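# Four arms raise rafters into a self-supporting reciprocal frame

## Task

Leave all four rafters standing as a frame that holds itself up with no help. Each rafter's outer end must sit in a post's notched top and reach beyond the post's centre. Its inner end must rest on top of the rafter coming from the neighbouring post, and this must continue around the whole open centre. No arm or other thing may be supporting any of them.

## Robot and tools

ROBOTS. Four identical Kinova Gen3 arms, arm1 to arm4, each with seven joints, a five-finger right hand and a wrist camera (arm1_cam_wrist to arm4_cam_wrist). Fixed room cameras: cam_a (on the +x side), cam_b (+y), cam_c (-x), cam_d (-y) and cam_over (overhead). The feet (base_link) stand near the corners of the work area, in metres in the scene frame: arm1 x=+0.580 y=-0.581 z=+0.695; arm2 x=+0.581 y=+0.581 z=+0.716; arm3 x=-0.582 y=+0.581 z=+0.698; arm4 x=-0.582 y=-0.578 z=+0.664. Each foot's own +x is its facing direction, which points roughly at the middle. The hand can reach about 1.06 m from the joint 1 axis.

FRAME. One shared scene frame with its origin on the floor and +z up. The hand point is 0.045 m in front of the palm. In the hand's frame, +z runs along straight fingers, +y leaves the palm, and +x runs across the palm away from the thumb. A bracket on the little-finger side of the wrist sticks out and can strike things.

JOINTS (absolute angles in radians). joint1_rad -6.283..6.283 swings the whole arm about its foot, positive clockwise from above, 0 pointing along the foot's +x. joint2_rad -2.249..2.249 is the shoulder, 0 upright, positive leans forward. joint3_rad -6.283..6.283 twists the upper arm. joint4_rad -2.579..2.579 is the elbow, 0 straight. joint5_rad -6.283..6.283 twists the forearm. joint6_rad -2.099..2.099 bends the wrist, 0 straight. joint7_rad -6.283..6.283 rolls the hand, positive counter-clockwise as seen from behind it. A joint counts as done within 0.01 rad. Peak rates are 1.39 rad/s for joints 1-4 and 1.22 rad/s for joints 5-7. The joints one arm moves in an action leave and arrive together, so the hand may sweep a wide curve.

HAND (unitless scale -1..1). hand_little, hand_ring, hand_middle, hand_index and hand_thumb_bend go from +1 straight/open to -1 curled/closed. hand_thumb_turn goes from +1 beside the palm to -1 opposite the fingers. hand_force_limit (-1..1) is a setting, not a motion: the closing stop force runs linearly from about 0 N to 10 N, or 15 N for the thumb motors. hand_speed (-0.96..1) is also a setting, from almost 0 up to full speed at +0.48. Each scene begins with force limit 0 and speed -0.8. For a soft grip use speed -0.94 or lower. A motor moves only when its own target changes by at least 0.002. To squeeze harder, raise the force limit and send a more-closed target. To loosen, send a more-open target. With the thumb turned in, the hand wraps around objects about 0.035-0.065 m thick.

TOOL move. One optional object per robot, keyed arm1, arm2, arm3, arm4; each arm gets its own object, not a shared list. Inside it, "joints" maps joint names to absolute targets (radians for joints, the -1..1 scale for the hand), never offsets. The optional "min_time_s" (0.1 to 8 s) sets a floor on how long that arm's motions take. Any arm or joint you omit gets no new command but may keep pushing toward an older target. "cameras" is a list of camera names, ["all"], or [] for none. A move with no arm parts just reports every state and the images. Unknown keys make the call invalid, and out-of-range values get it refused. One action lasts at most 15 s.

TOOL wait. "seconds" 0 to 10, plus optional "cameras". It sends nothing new and lets the scene run on.

TOOL zoom_image. "camera" plus "region" [x0, y0, x1, y1] in image pixels, origin top-left, at most 504 by 504. It only works on a camera from the latest images.

TOOL show_instructions. No arguments. It shows the scene's reference pages.

TOOL finished_scene. "scene" is the number of the scene now running. It is final, and the frame must stand unaided afterwards.

RESULTS. The "move:" line names each arm that got a motion, with done or its worst status. joint_status words are: done; off_target (came to rest away from the target, may still push); time_out (holds where it stopped); not_followed (a separation check held the arm back, and it may retry later); limit_stop_at_motor_heat (resend the target). Arms listed as "as last shown" were not commanded, and their unchanged lines repeat old values. hand_stopped_by gives six words in the order little, ring, middle, index, thumb_bend, thumb_turn: moving, target, force, stalled or fault. The *_load_n values are fingertip forces in N, positive when the finger is pushed open; a lost grip shows as a load near 0. Joint velocities read "within noise" when the arm is still. Joint torques and Flange force (tool x y z) reveal contact and load but carry offsets and noise. MOTOR HOT warns of heating; an OVER-TEMPERATURE FAULT makes the arm sag for 30-60 s. on_its_own reports motion you did not command.

CAUTIONS. The robot keeps holding its last command while you think. Hard pressing between two robots fails the scene, including a hand closing onto another arm's fingers, and the arms do not stop on contact. Over-torque causes a torque fault that freezes the arm for 10 s. The same happens if a joint lags its plan by more than 5 degrees. The wrist motors are weak (joint5 about 27.3, joint6 27.6, joint7 27.4 N m) and can give way under load. Keep every part inside the work area and off the floor. Avoid drops, releasing parts while they move, slamming into posts, and letting rafters fall. If a call is refused or a stop interrupts it, the later move, wait and finished_scene calls in that same reply are skipped.

Each tool is called after "Emit:" as name(argument=value, ...), one argument or row to a line, values as JSON.

Reference images:

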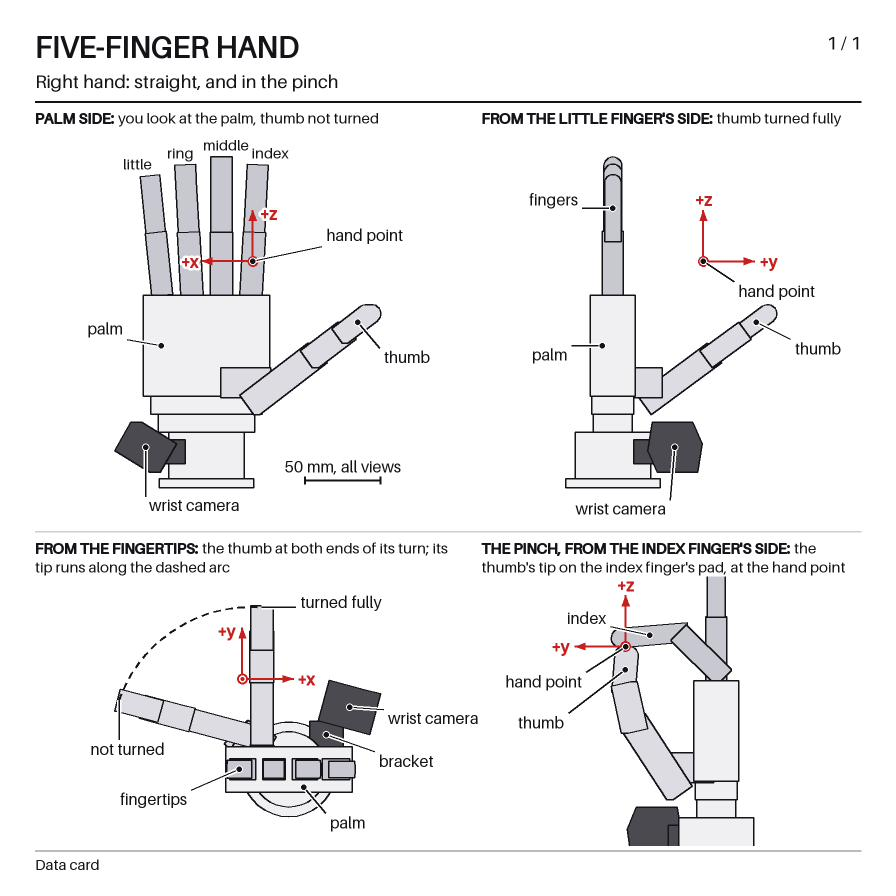

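## Session

Emit:
move(
)

Scene clock: 0.00 s.
Joint torques (N m): no reading
Flange force (N): no reading
Joint velocities: within noise
arm1.joint_positions: joint1_rad=+0.316 joint2_rad=-0.483 joint3_rad=-0.056 joint4_rad=+1.541 joint5_rad=-0.038 joint6_rad=+2.042 joint7_rad=-1.692 hand_little=+1.000 hand_ring=+1.000 hand_middle=+1.000 hand_index=+1.000 hand_thumb_turn=+1.000 hand_thumb_bend=+1.000 hand_force_limit=+0.000 hand_speed=-0.800
arm1.joint_status: not commanded
arm1.hand_stopped_by: target,target,target,target,target,target
arm1.little_load_n: 0.0
arm1.ring_load_n: 0.0
arm1.middle_load_n: 0.0
arm1.index_load_n: 0.0
arm1.thumb_bend_load_n: 0.0
arm1.thumb_turn_load_n: 0.0
arm1.hand: x=+0.4655 y=-0.5017 z=+1.1857 quat_wxyz=(-0.007, +0.857, -0.515, -0.017) (m; scene frame)
arm2.joint_positions: joint1_rad=+0.029 joint2_rad=-0.388 joint3_rad=-0.095 joint4_rad=+1.493 joint5_rad=-0.023 joint6_rad=+2.070 joint7_rad=-2.046 hand_little=+1.000 hand_ring=+1.000 hand_middle=+1.000 hand_index=+1.000 hand_thumb_turn=+1.000 hand_thumb_bend=+1.000 hand_force_limit=+0.000 hand_speed=-0.800
arm2.joint_status: not commanded
arm2.hand_stopped_by: target,target,target,target,target,target
arm2.little_load_n: 0.0
arm2.ring_load_n: 0.0
arm2.middle_load_n: 0.0
arm2.index_load_n: 0.0
arm2.thumb_bend_load_n: 0.0
arm2.thumb_turn_load_n: 0.0
arm2.hand: x=+0.4952 y=+0.4380 z=+1.2068 quat_wxyz=(+0.020, -0.983, -0.180, -0.005) (m; scene frame)
arm3.joint_positions: joint1_rad=-0.053 joint2_rad=-0.459 joint3_rad=-0.103 joint4_rad=+1.461 joint5_rad=-0.013 joint6_rad=+2.015 joint7_rad=-1.794 hand_little=+1.000 hand_ring=+1.000 hand_middle=+1.000 hand_index=+1.000 hand_thumb_turn=+1.000 hand_thumb_bend=+1.000 hand_force_limit=+0.000 hand_speed=-0.800
arm3.joint_status: not commanded
arm3.hand_stopped_by: target,target,target,target,target,target
arm3.little_load_n: 0.0
arm3.ring_load_n: 0.0
arm3.middle_load_n: 0.0
arm3.index_load_n: 0.0
arm3.thumb_bend_load_n: 0.0
arm3.thumb_turn_load_n: -0.5
arm3.hand: x=-0.4221 y=+0.5298 z=+1.2125 quat_wxyz=(-0.055, -0.374, -0.925, +0.026) (m; scene frame)
arm4.joint_positions: joint1_rad=-0.019 joint2_rad=-0.463 joint3_rad=-0.042 joint4_rad=+1.474 joint5_rad=-0.030 joint6_rad=+1.942 joint7_rad=-1.799 hand_little=+1.000 hand_ring=+1.000 hand_middle=+1.000 hand_index=+1.000 hand_thumb_turn=+1.000 hand_thumb_bend=+1.000 hand_force_limit=+0.000 hand_speed=-0.800
arm4.joint_status: not commanded
arm4.hand_stopped_by: target,target,target,target,target,target
arm4.little_load_n: -0.5
arm4.ring_load_n: 0.0
arm4.middle_load_n: 0.0
arm4.index_load_n: 0.0
arm4.thumb_bend_load_n: 0.0
arm4.thumb_turn_load_n: 0.0
arm4.hand: x=-0.5055 y=-0.4092 z=+1.1836 quat_wxyz=(-0.080, +0.335, -0.938, -0.049) (m; scene frame)
pictures: arm1_cam_wrist, arm2_cam_wrist, arm3_cam_wrist, arm4_cam_wrist, cam_a, cam_b, cam_c, cam_d, cam_over

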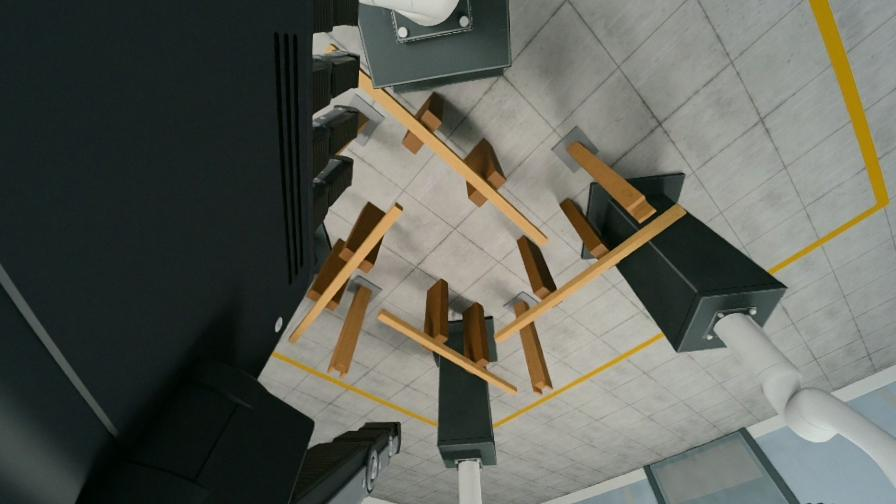

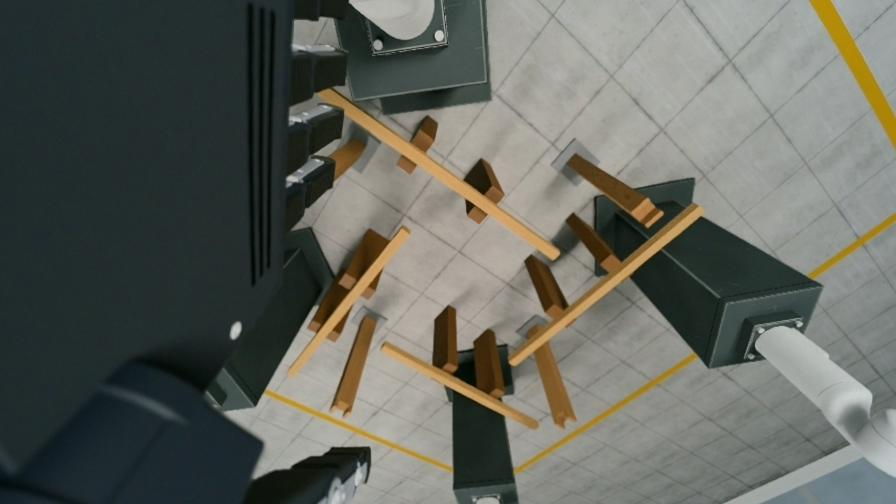

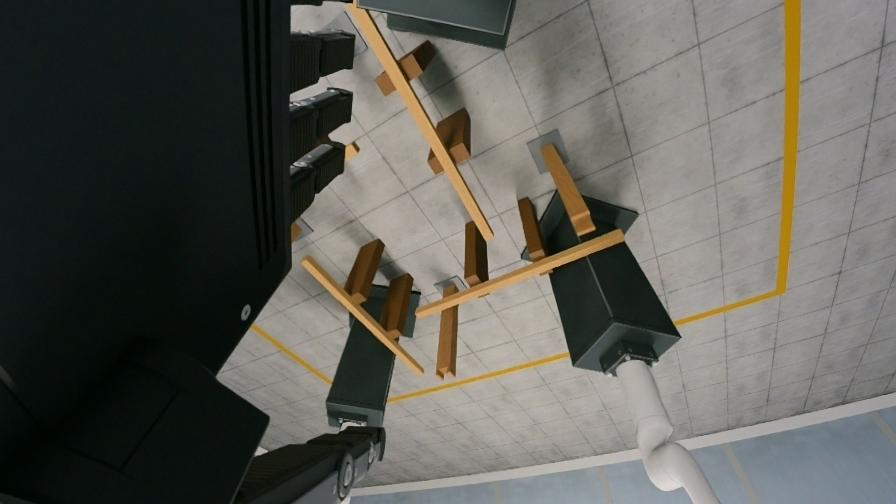

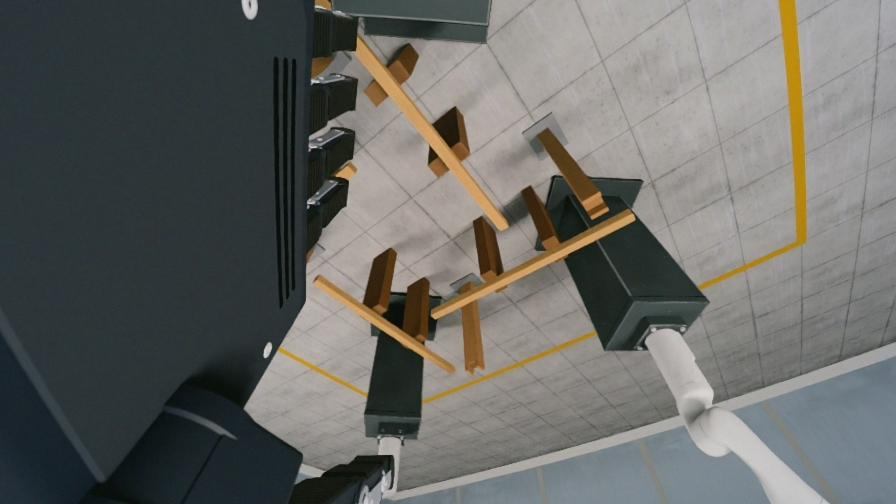

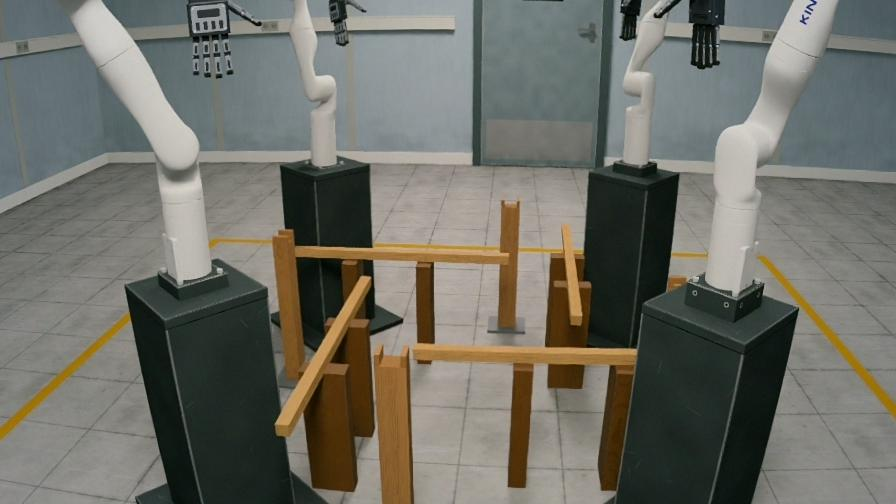

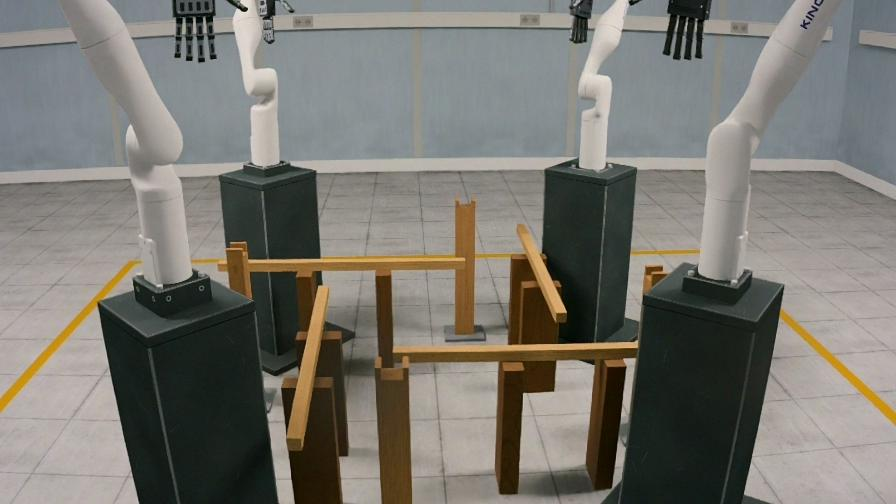

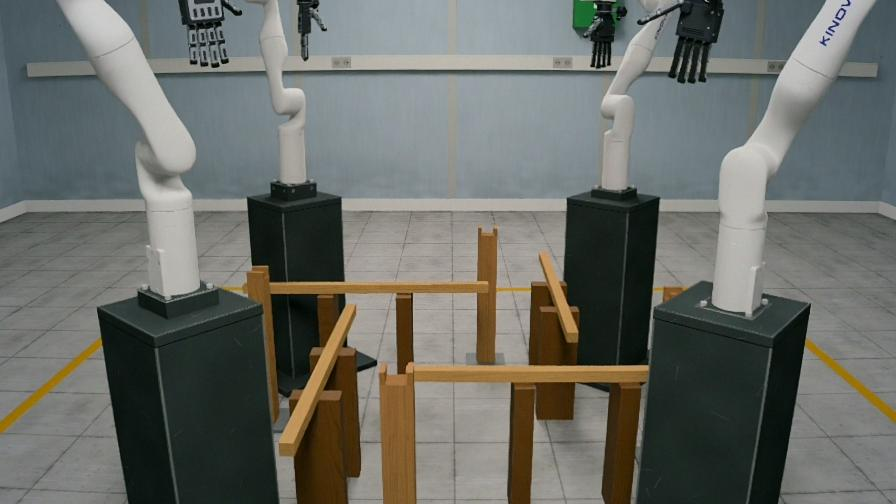

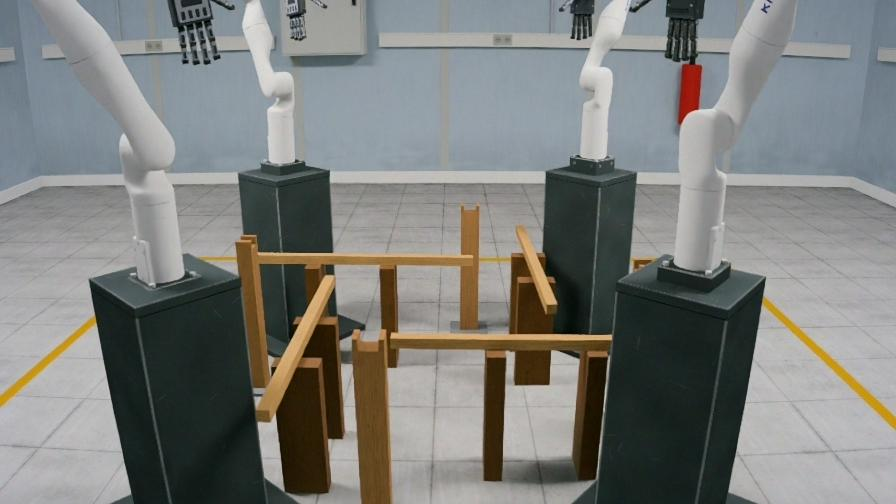

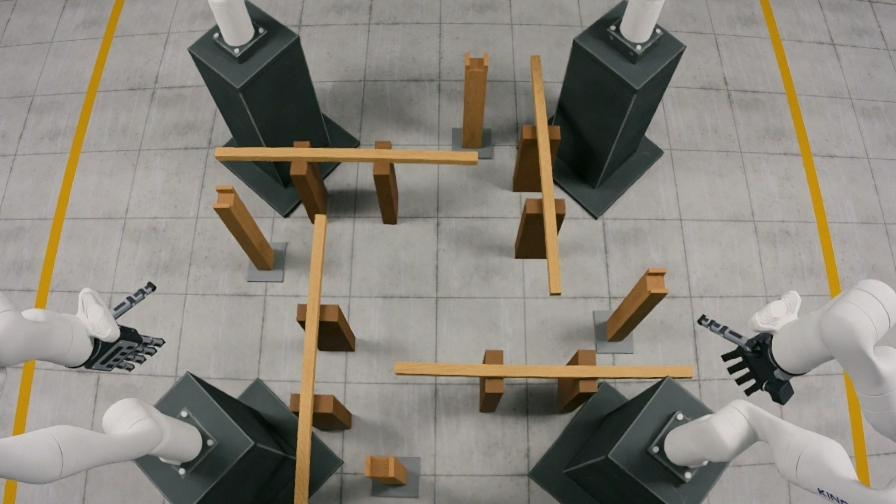

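Emit:
zoom_image(
  camera="cam_over",
  region=[200, 40, 500, 280],
)

Emit:
zoom_image(
  camera="cam_over",
  region=[440, 30, 700, 240],
)

Emit:
zoom_image(
  camera="cam_over",
  region=[380, 230, 720, 430],
)

Emit:
zoom_image(
  camera="cam_over",
  region=[200, 200, 460, 504],
)

Scaled by 1.680 from the camera's 896x504 image, which has a finer 1280x720 frame.

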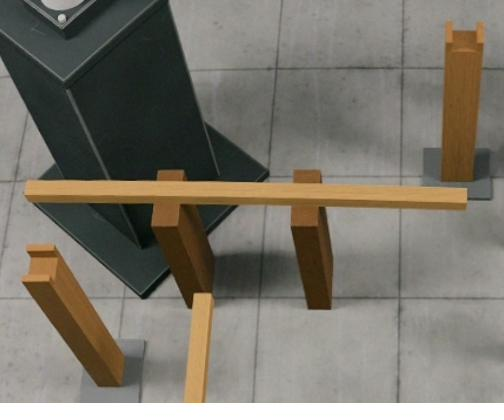

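Scaled by 1.938 from the camera's 896x504 image, which has a finer 1280x720 frame.

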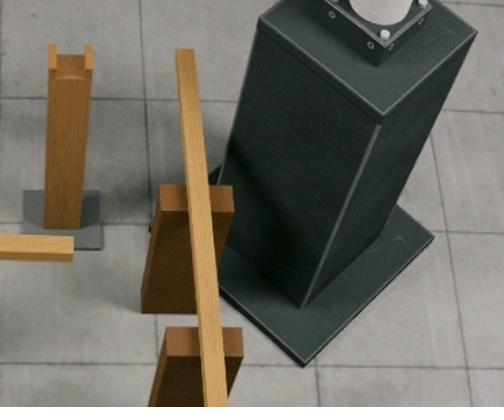

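Scaled by 1.482 from the camera's 896x504 image, which has a finer 1280x720 frame.

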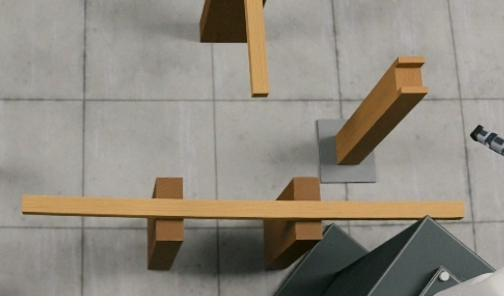

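Scaled by 1.658 from the camera's 896x504 image, which has a finer 1280x720 frame.

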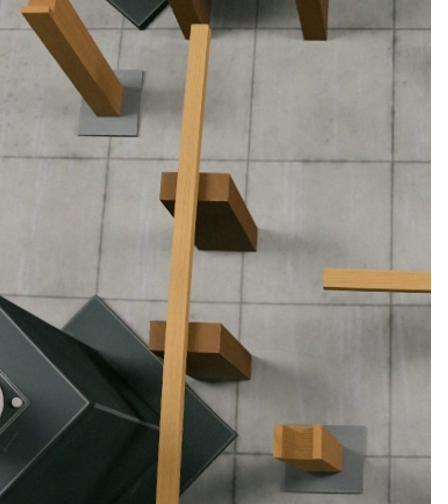

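Emit:
zoom_image(
  camera="cam_a",
  region=[250, 190, 450, 390],
)

Emit:
zoom_image(
  camera="cam_a",
  region=[450, 180, 710, 400],
)

Emit:
zoom_image(
  camera="cam_b",
  region=[200, 190, 440, 470],
)

Emit:
zoom_image(
  camera="cam_b",
  region=[380, 190, 680, 410],
)

Emit:
zoom_image(
  camera="cam_c",
  region=[230, 210, 450, 470],
)

Emit:
zoom_image(
  camera="cam_c",
  region=[440, 210, 700, 420],
)

Emit:
zoom_image(
  camera="cam_d",
  region=[220, 190, 440, 440],
)

Emit:
zoom_image(
  camera="cam_d",
  region=[420, 190, 680, 400],
)

Scaled by 2.520 from the camera's 896x504 image, which has a finer 1280x720 frame.

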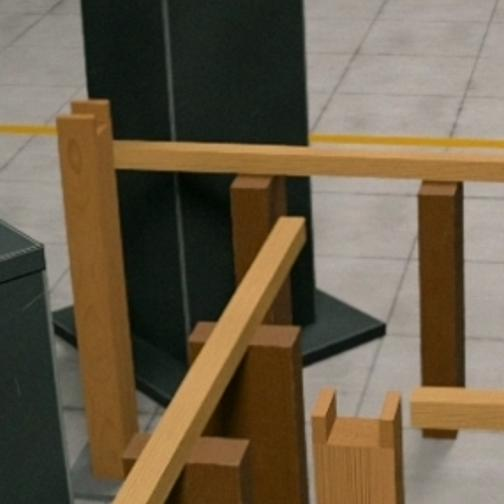

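Scaled by 1.938 from the camera's 896x504 image, which has a finer 1280x720 frame.

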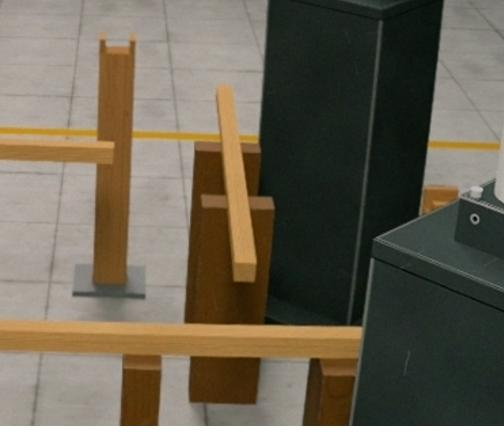

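Scaled by 1.800 from the camera's 896x504 image, which has a finer 1280x720 frame.

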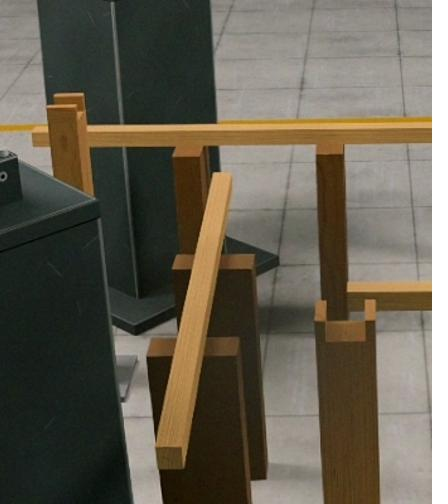

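Scaled by 1.680 from the camera's 896x504 image, which has a finer 1280x720 frame.

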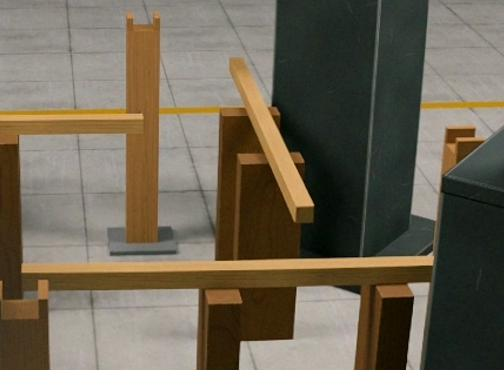

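Scaled by 1.938 from the camera's 896x504 image, which has a finer 1280x720 frame.

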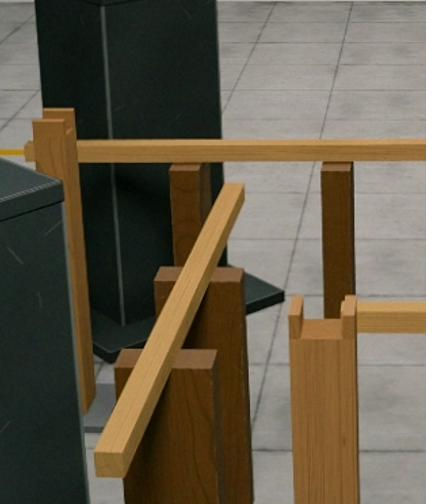

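Scaled by 1.938 from the camera's 896x504 image, which has a finer 1280x720 frame.

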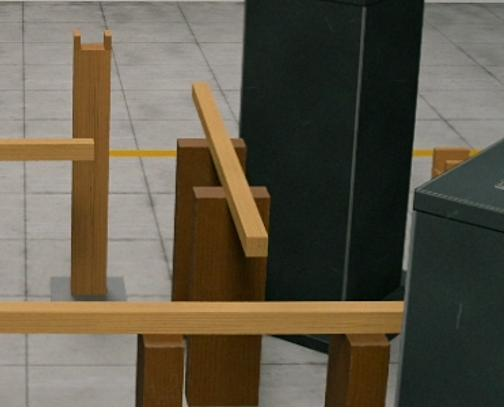

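Scaled by 2.016 from the camera's 896x504 image, which has a finer 1280x720 frame.

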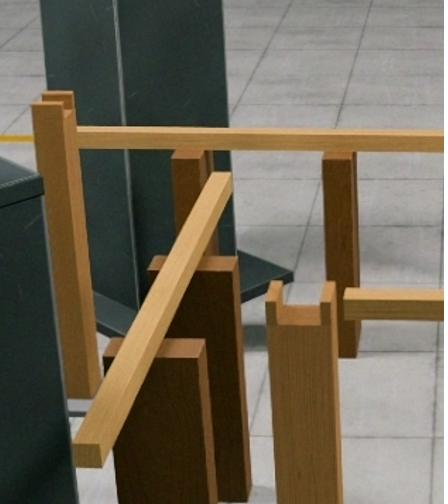

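Scaled by 1.938 from the camera's 896x504 image, which has a finer 1280x720 frame.

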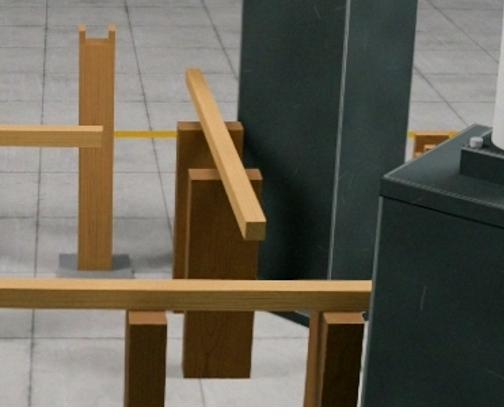

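Emit:
zoom_image(
  camera="cam_over",
  region=[450, 40, 500, 90],
)

Emit:
zoom_image(
  camera="cam_over",
  region=[630, 255, 680, 305],
)

Emit:
zoom_image(
  camera="cam_over",
  region=[205, 175, 255, 225],
)

Emit:
zoom_image(
  camera="cam_over",
  region=[360, 445, 410, 495],
)

Scaled by 10.080 from the camera's 896x504 image, which has a finer 1280x720 frame.

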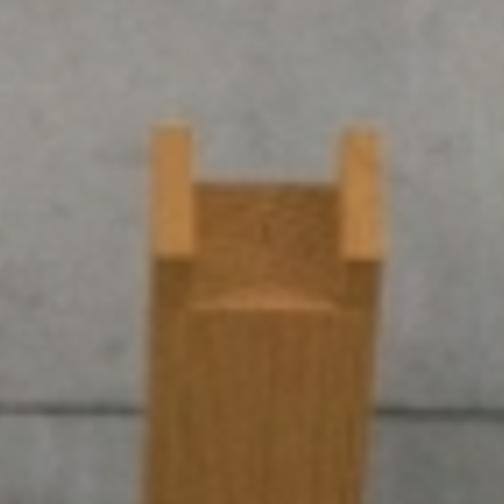

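Scaled by 10.080 from the camera's 896x504 image, which has a finer 1280x720 frame.

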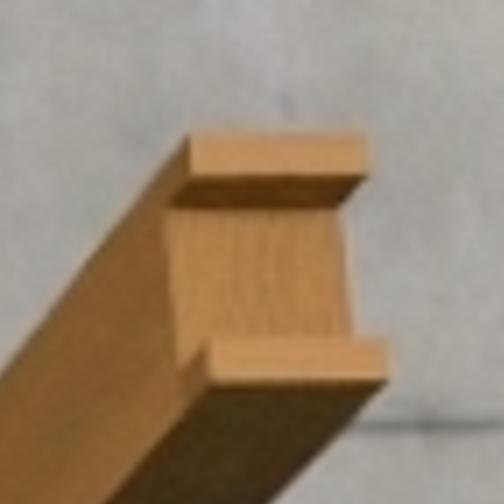

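Scaled by 10.080 from the camera's 896x504 image, which has a finer 1280x720 frame.

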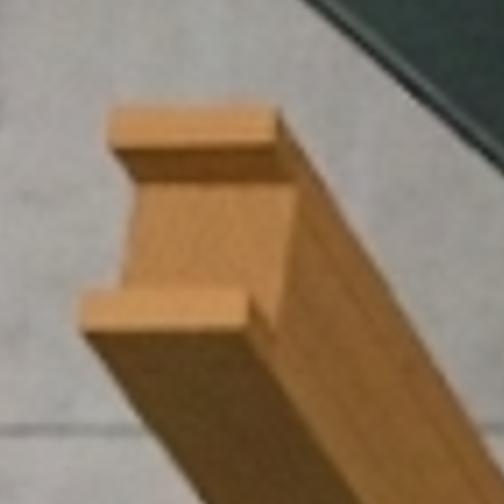

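Scaled by 10.080 from the camera's 896x504 image, which has a finer 1280x720 frame.

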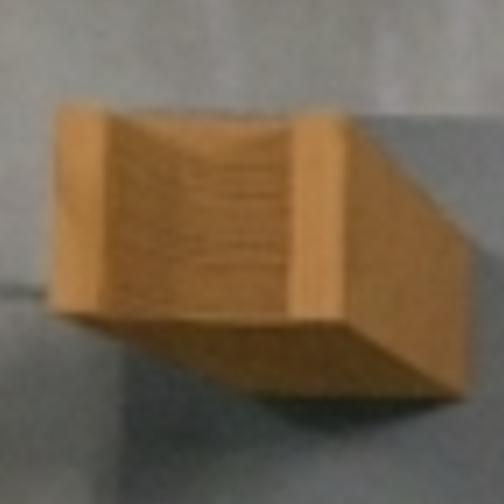

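Emit:
zoom_image(
  camera="cam_a",
  region=[360, 330, 430, 400],
)

Emit:
zoom_image(
  camera="cam_b",
  region=[360, 340, 430, 410],
)

Emit:
zoom_image(
  camera="cam_c",
  region=[365, 350, 435, 420],
)

Emit:
zoom_image(
  camera="cam_d",
  region=[340, 315, 410, 385],
)

Emit:
zoom_image(
  camera="cam_a",
  region=[485, 185, 535, 235],
)

Emit:
zoom_image(
  camera="cam_b",
  region=[440, 185, 490, 235],
)

Emit:
zoom_image(
  camera="cam_c",
  region=[460, 210, 510, 260],
)

Emit:
zoom_image(
  camera="cam_d",
  region=[445, 190, 495, 240],
)

Scaled by 7.200 from the camera's 896x504 image, which has a finer 1280x720 frame.

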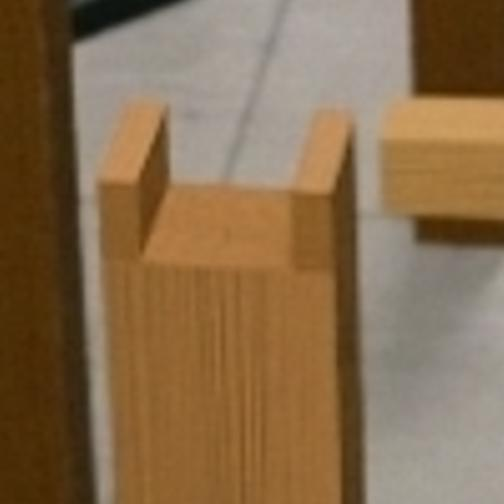

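Scaled by 7.200 from the camera's 896x504 image, which has a finer 1280x720 frame.

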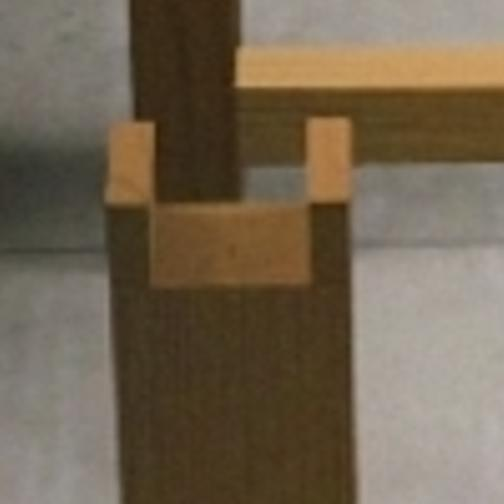

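Scaled by 7.200 from the camera's 896x504 image, which has a finer 1280x720 frame.

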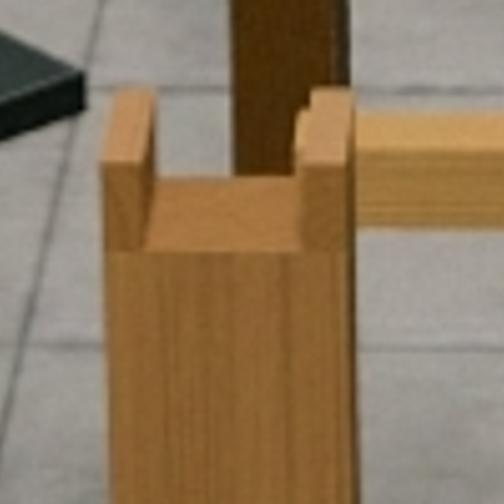

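Scaled by 7.200 from the camera's 896x504 image, which has a finer 1280x720 frame.

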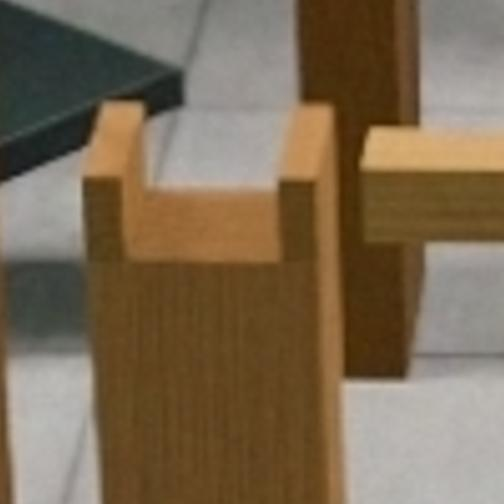

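Scaled by 10.080 from the camera's 896x504 image, which has a finer 1280x720 frame.

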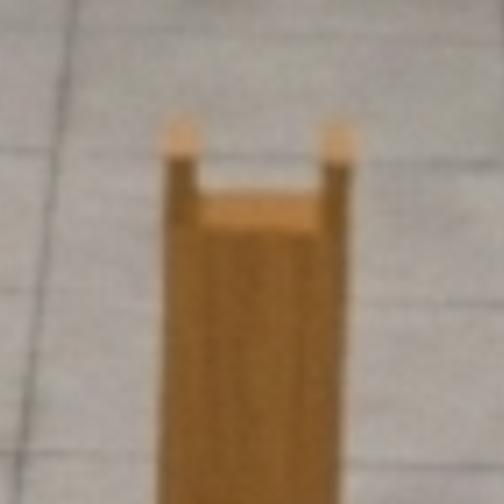

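Scaled by 10.080 from the camera's 896x504 image, which has a finer 1280x720 frame.

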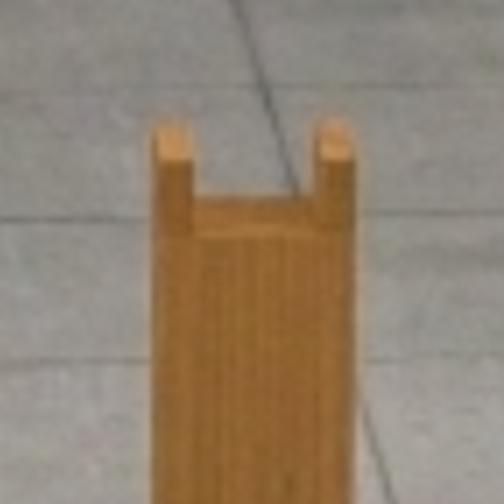

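Scaled by 10.080 from the camera's 896x504 image, which has a finer 1280x720 frame.

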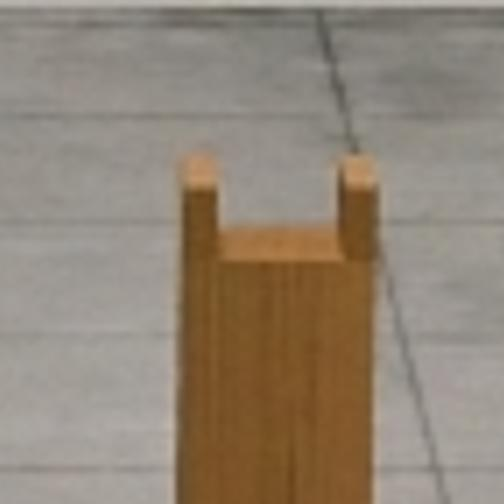

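Scaled by 10.080 from the camera's 896x504 image, which has a finer 1280x720 frame.

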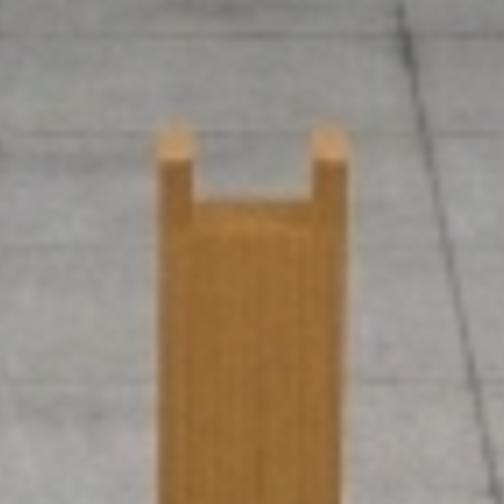

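Emit:
zoom_image(
  camera="cam_over",
  region=[380, 345, 450, 395],
)

Emit:
zoom_image(
  camera="cam_over",
  region=[550, 335, 700, 425],
)

Emit:
zoom_image(
  camera="cam_over",
  region=[510, 45, 580, 145],
)

Emit:
zoom_image(
  camera="cam_over",
  region=[510, 190, 580, 300],
)

Emit:
zoom_image(
  camera="cam_over",
  region=[205, 130, 335, 220],
)

Emit:
zoom_image(
  camera="cam_over",
  region=[360, 130, 490, 220],
)

Emit:
zoom_image(
  camera="cam_over",
  region=[280, 200, 370, 360],
)

Emit:
zoom_image(
  camera="cam_over",
  region=[270, 360, 370, 504],
)

Scaled by 7.200 from the camera's 896x504 image, which has a finer 1280x720 frame.

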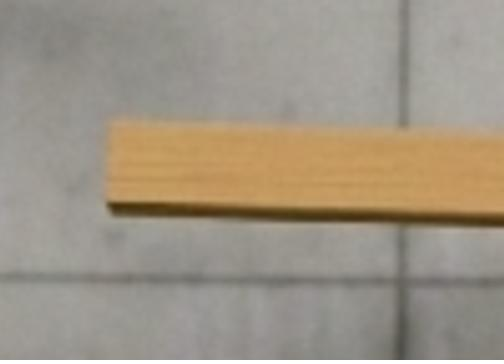

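Scaled by 3.360 from the camera's 896x504 image, which has a finer 1280x720 frame.

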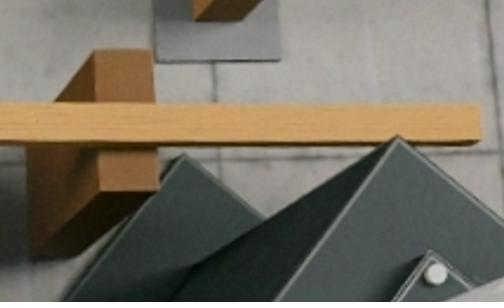

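Scaled by 5.040 from the camera's 896x504 image, which has a finer 1280x720 frame.

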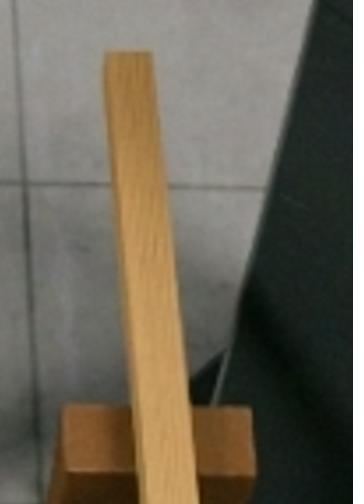

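Scaled by 4.582 from the camera's 896x504 image, which has a finer 1280x720 frame.

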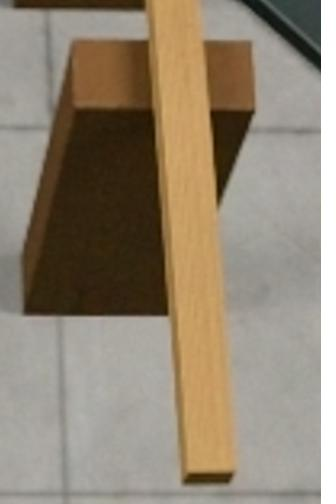

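Scaled by 3.877 from the camera's 896x504 image, which has a finer 1280x720 frame.

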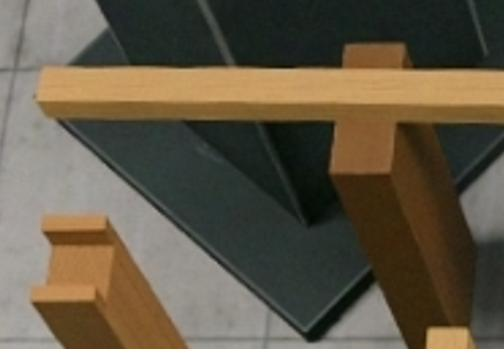

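Scaled by 3.877 from the camera's 896x504 image, which has a finer 1280x720 frame.

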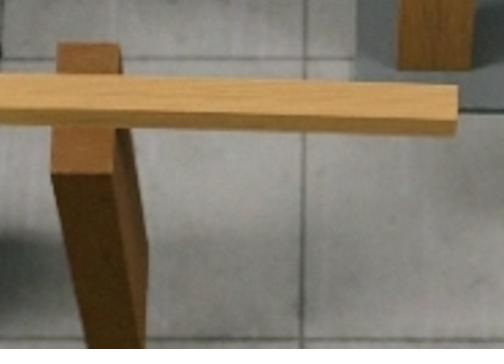

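Scaled by 3.150 from the camera's 896x504 image, which has a finer 1280x720 frame.

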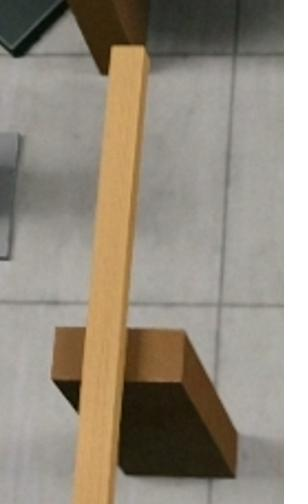

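Scaled by 3.500 from the camera's 896x504 image, which has a finer 1280x720 frame.

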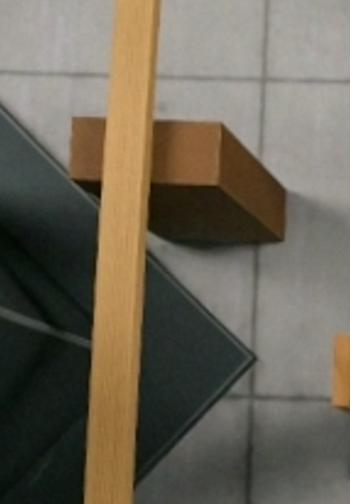

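Emit:
zoom_image(
  camera="cam_a",
  region=[260, 270, 380, 440],
)

Emit:
zoom_image(
  camera="cam_b",
  region=[270, 280, 390, 450],
)

Scaled by 2.965 from the camera's 896x504 image, which has a finer 1280x720 frame.

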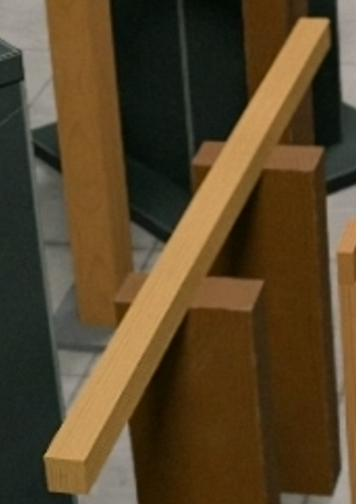

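Scaled by 2.965 from the camera's 896x504 image, which has a finer 1280x720 frame.

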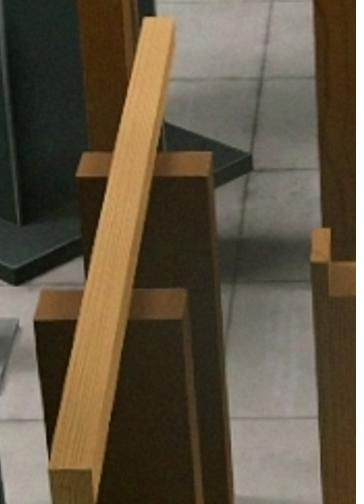

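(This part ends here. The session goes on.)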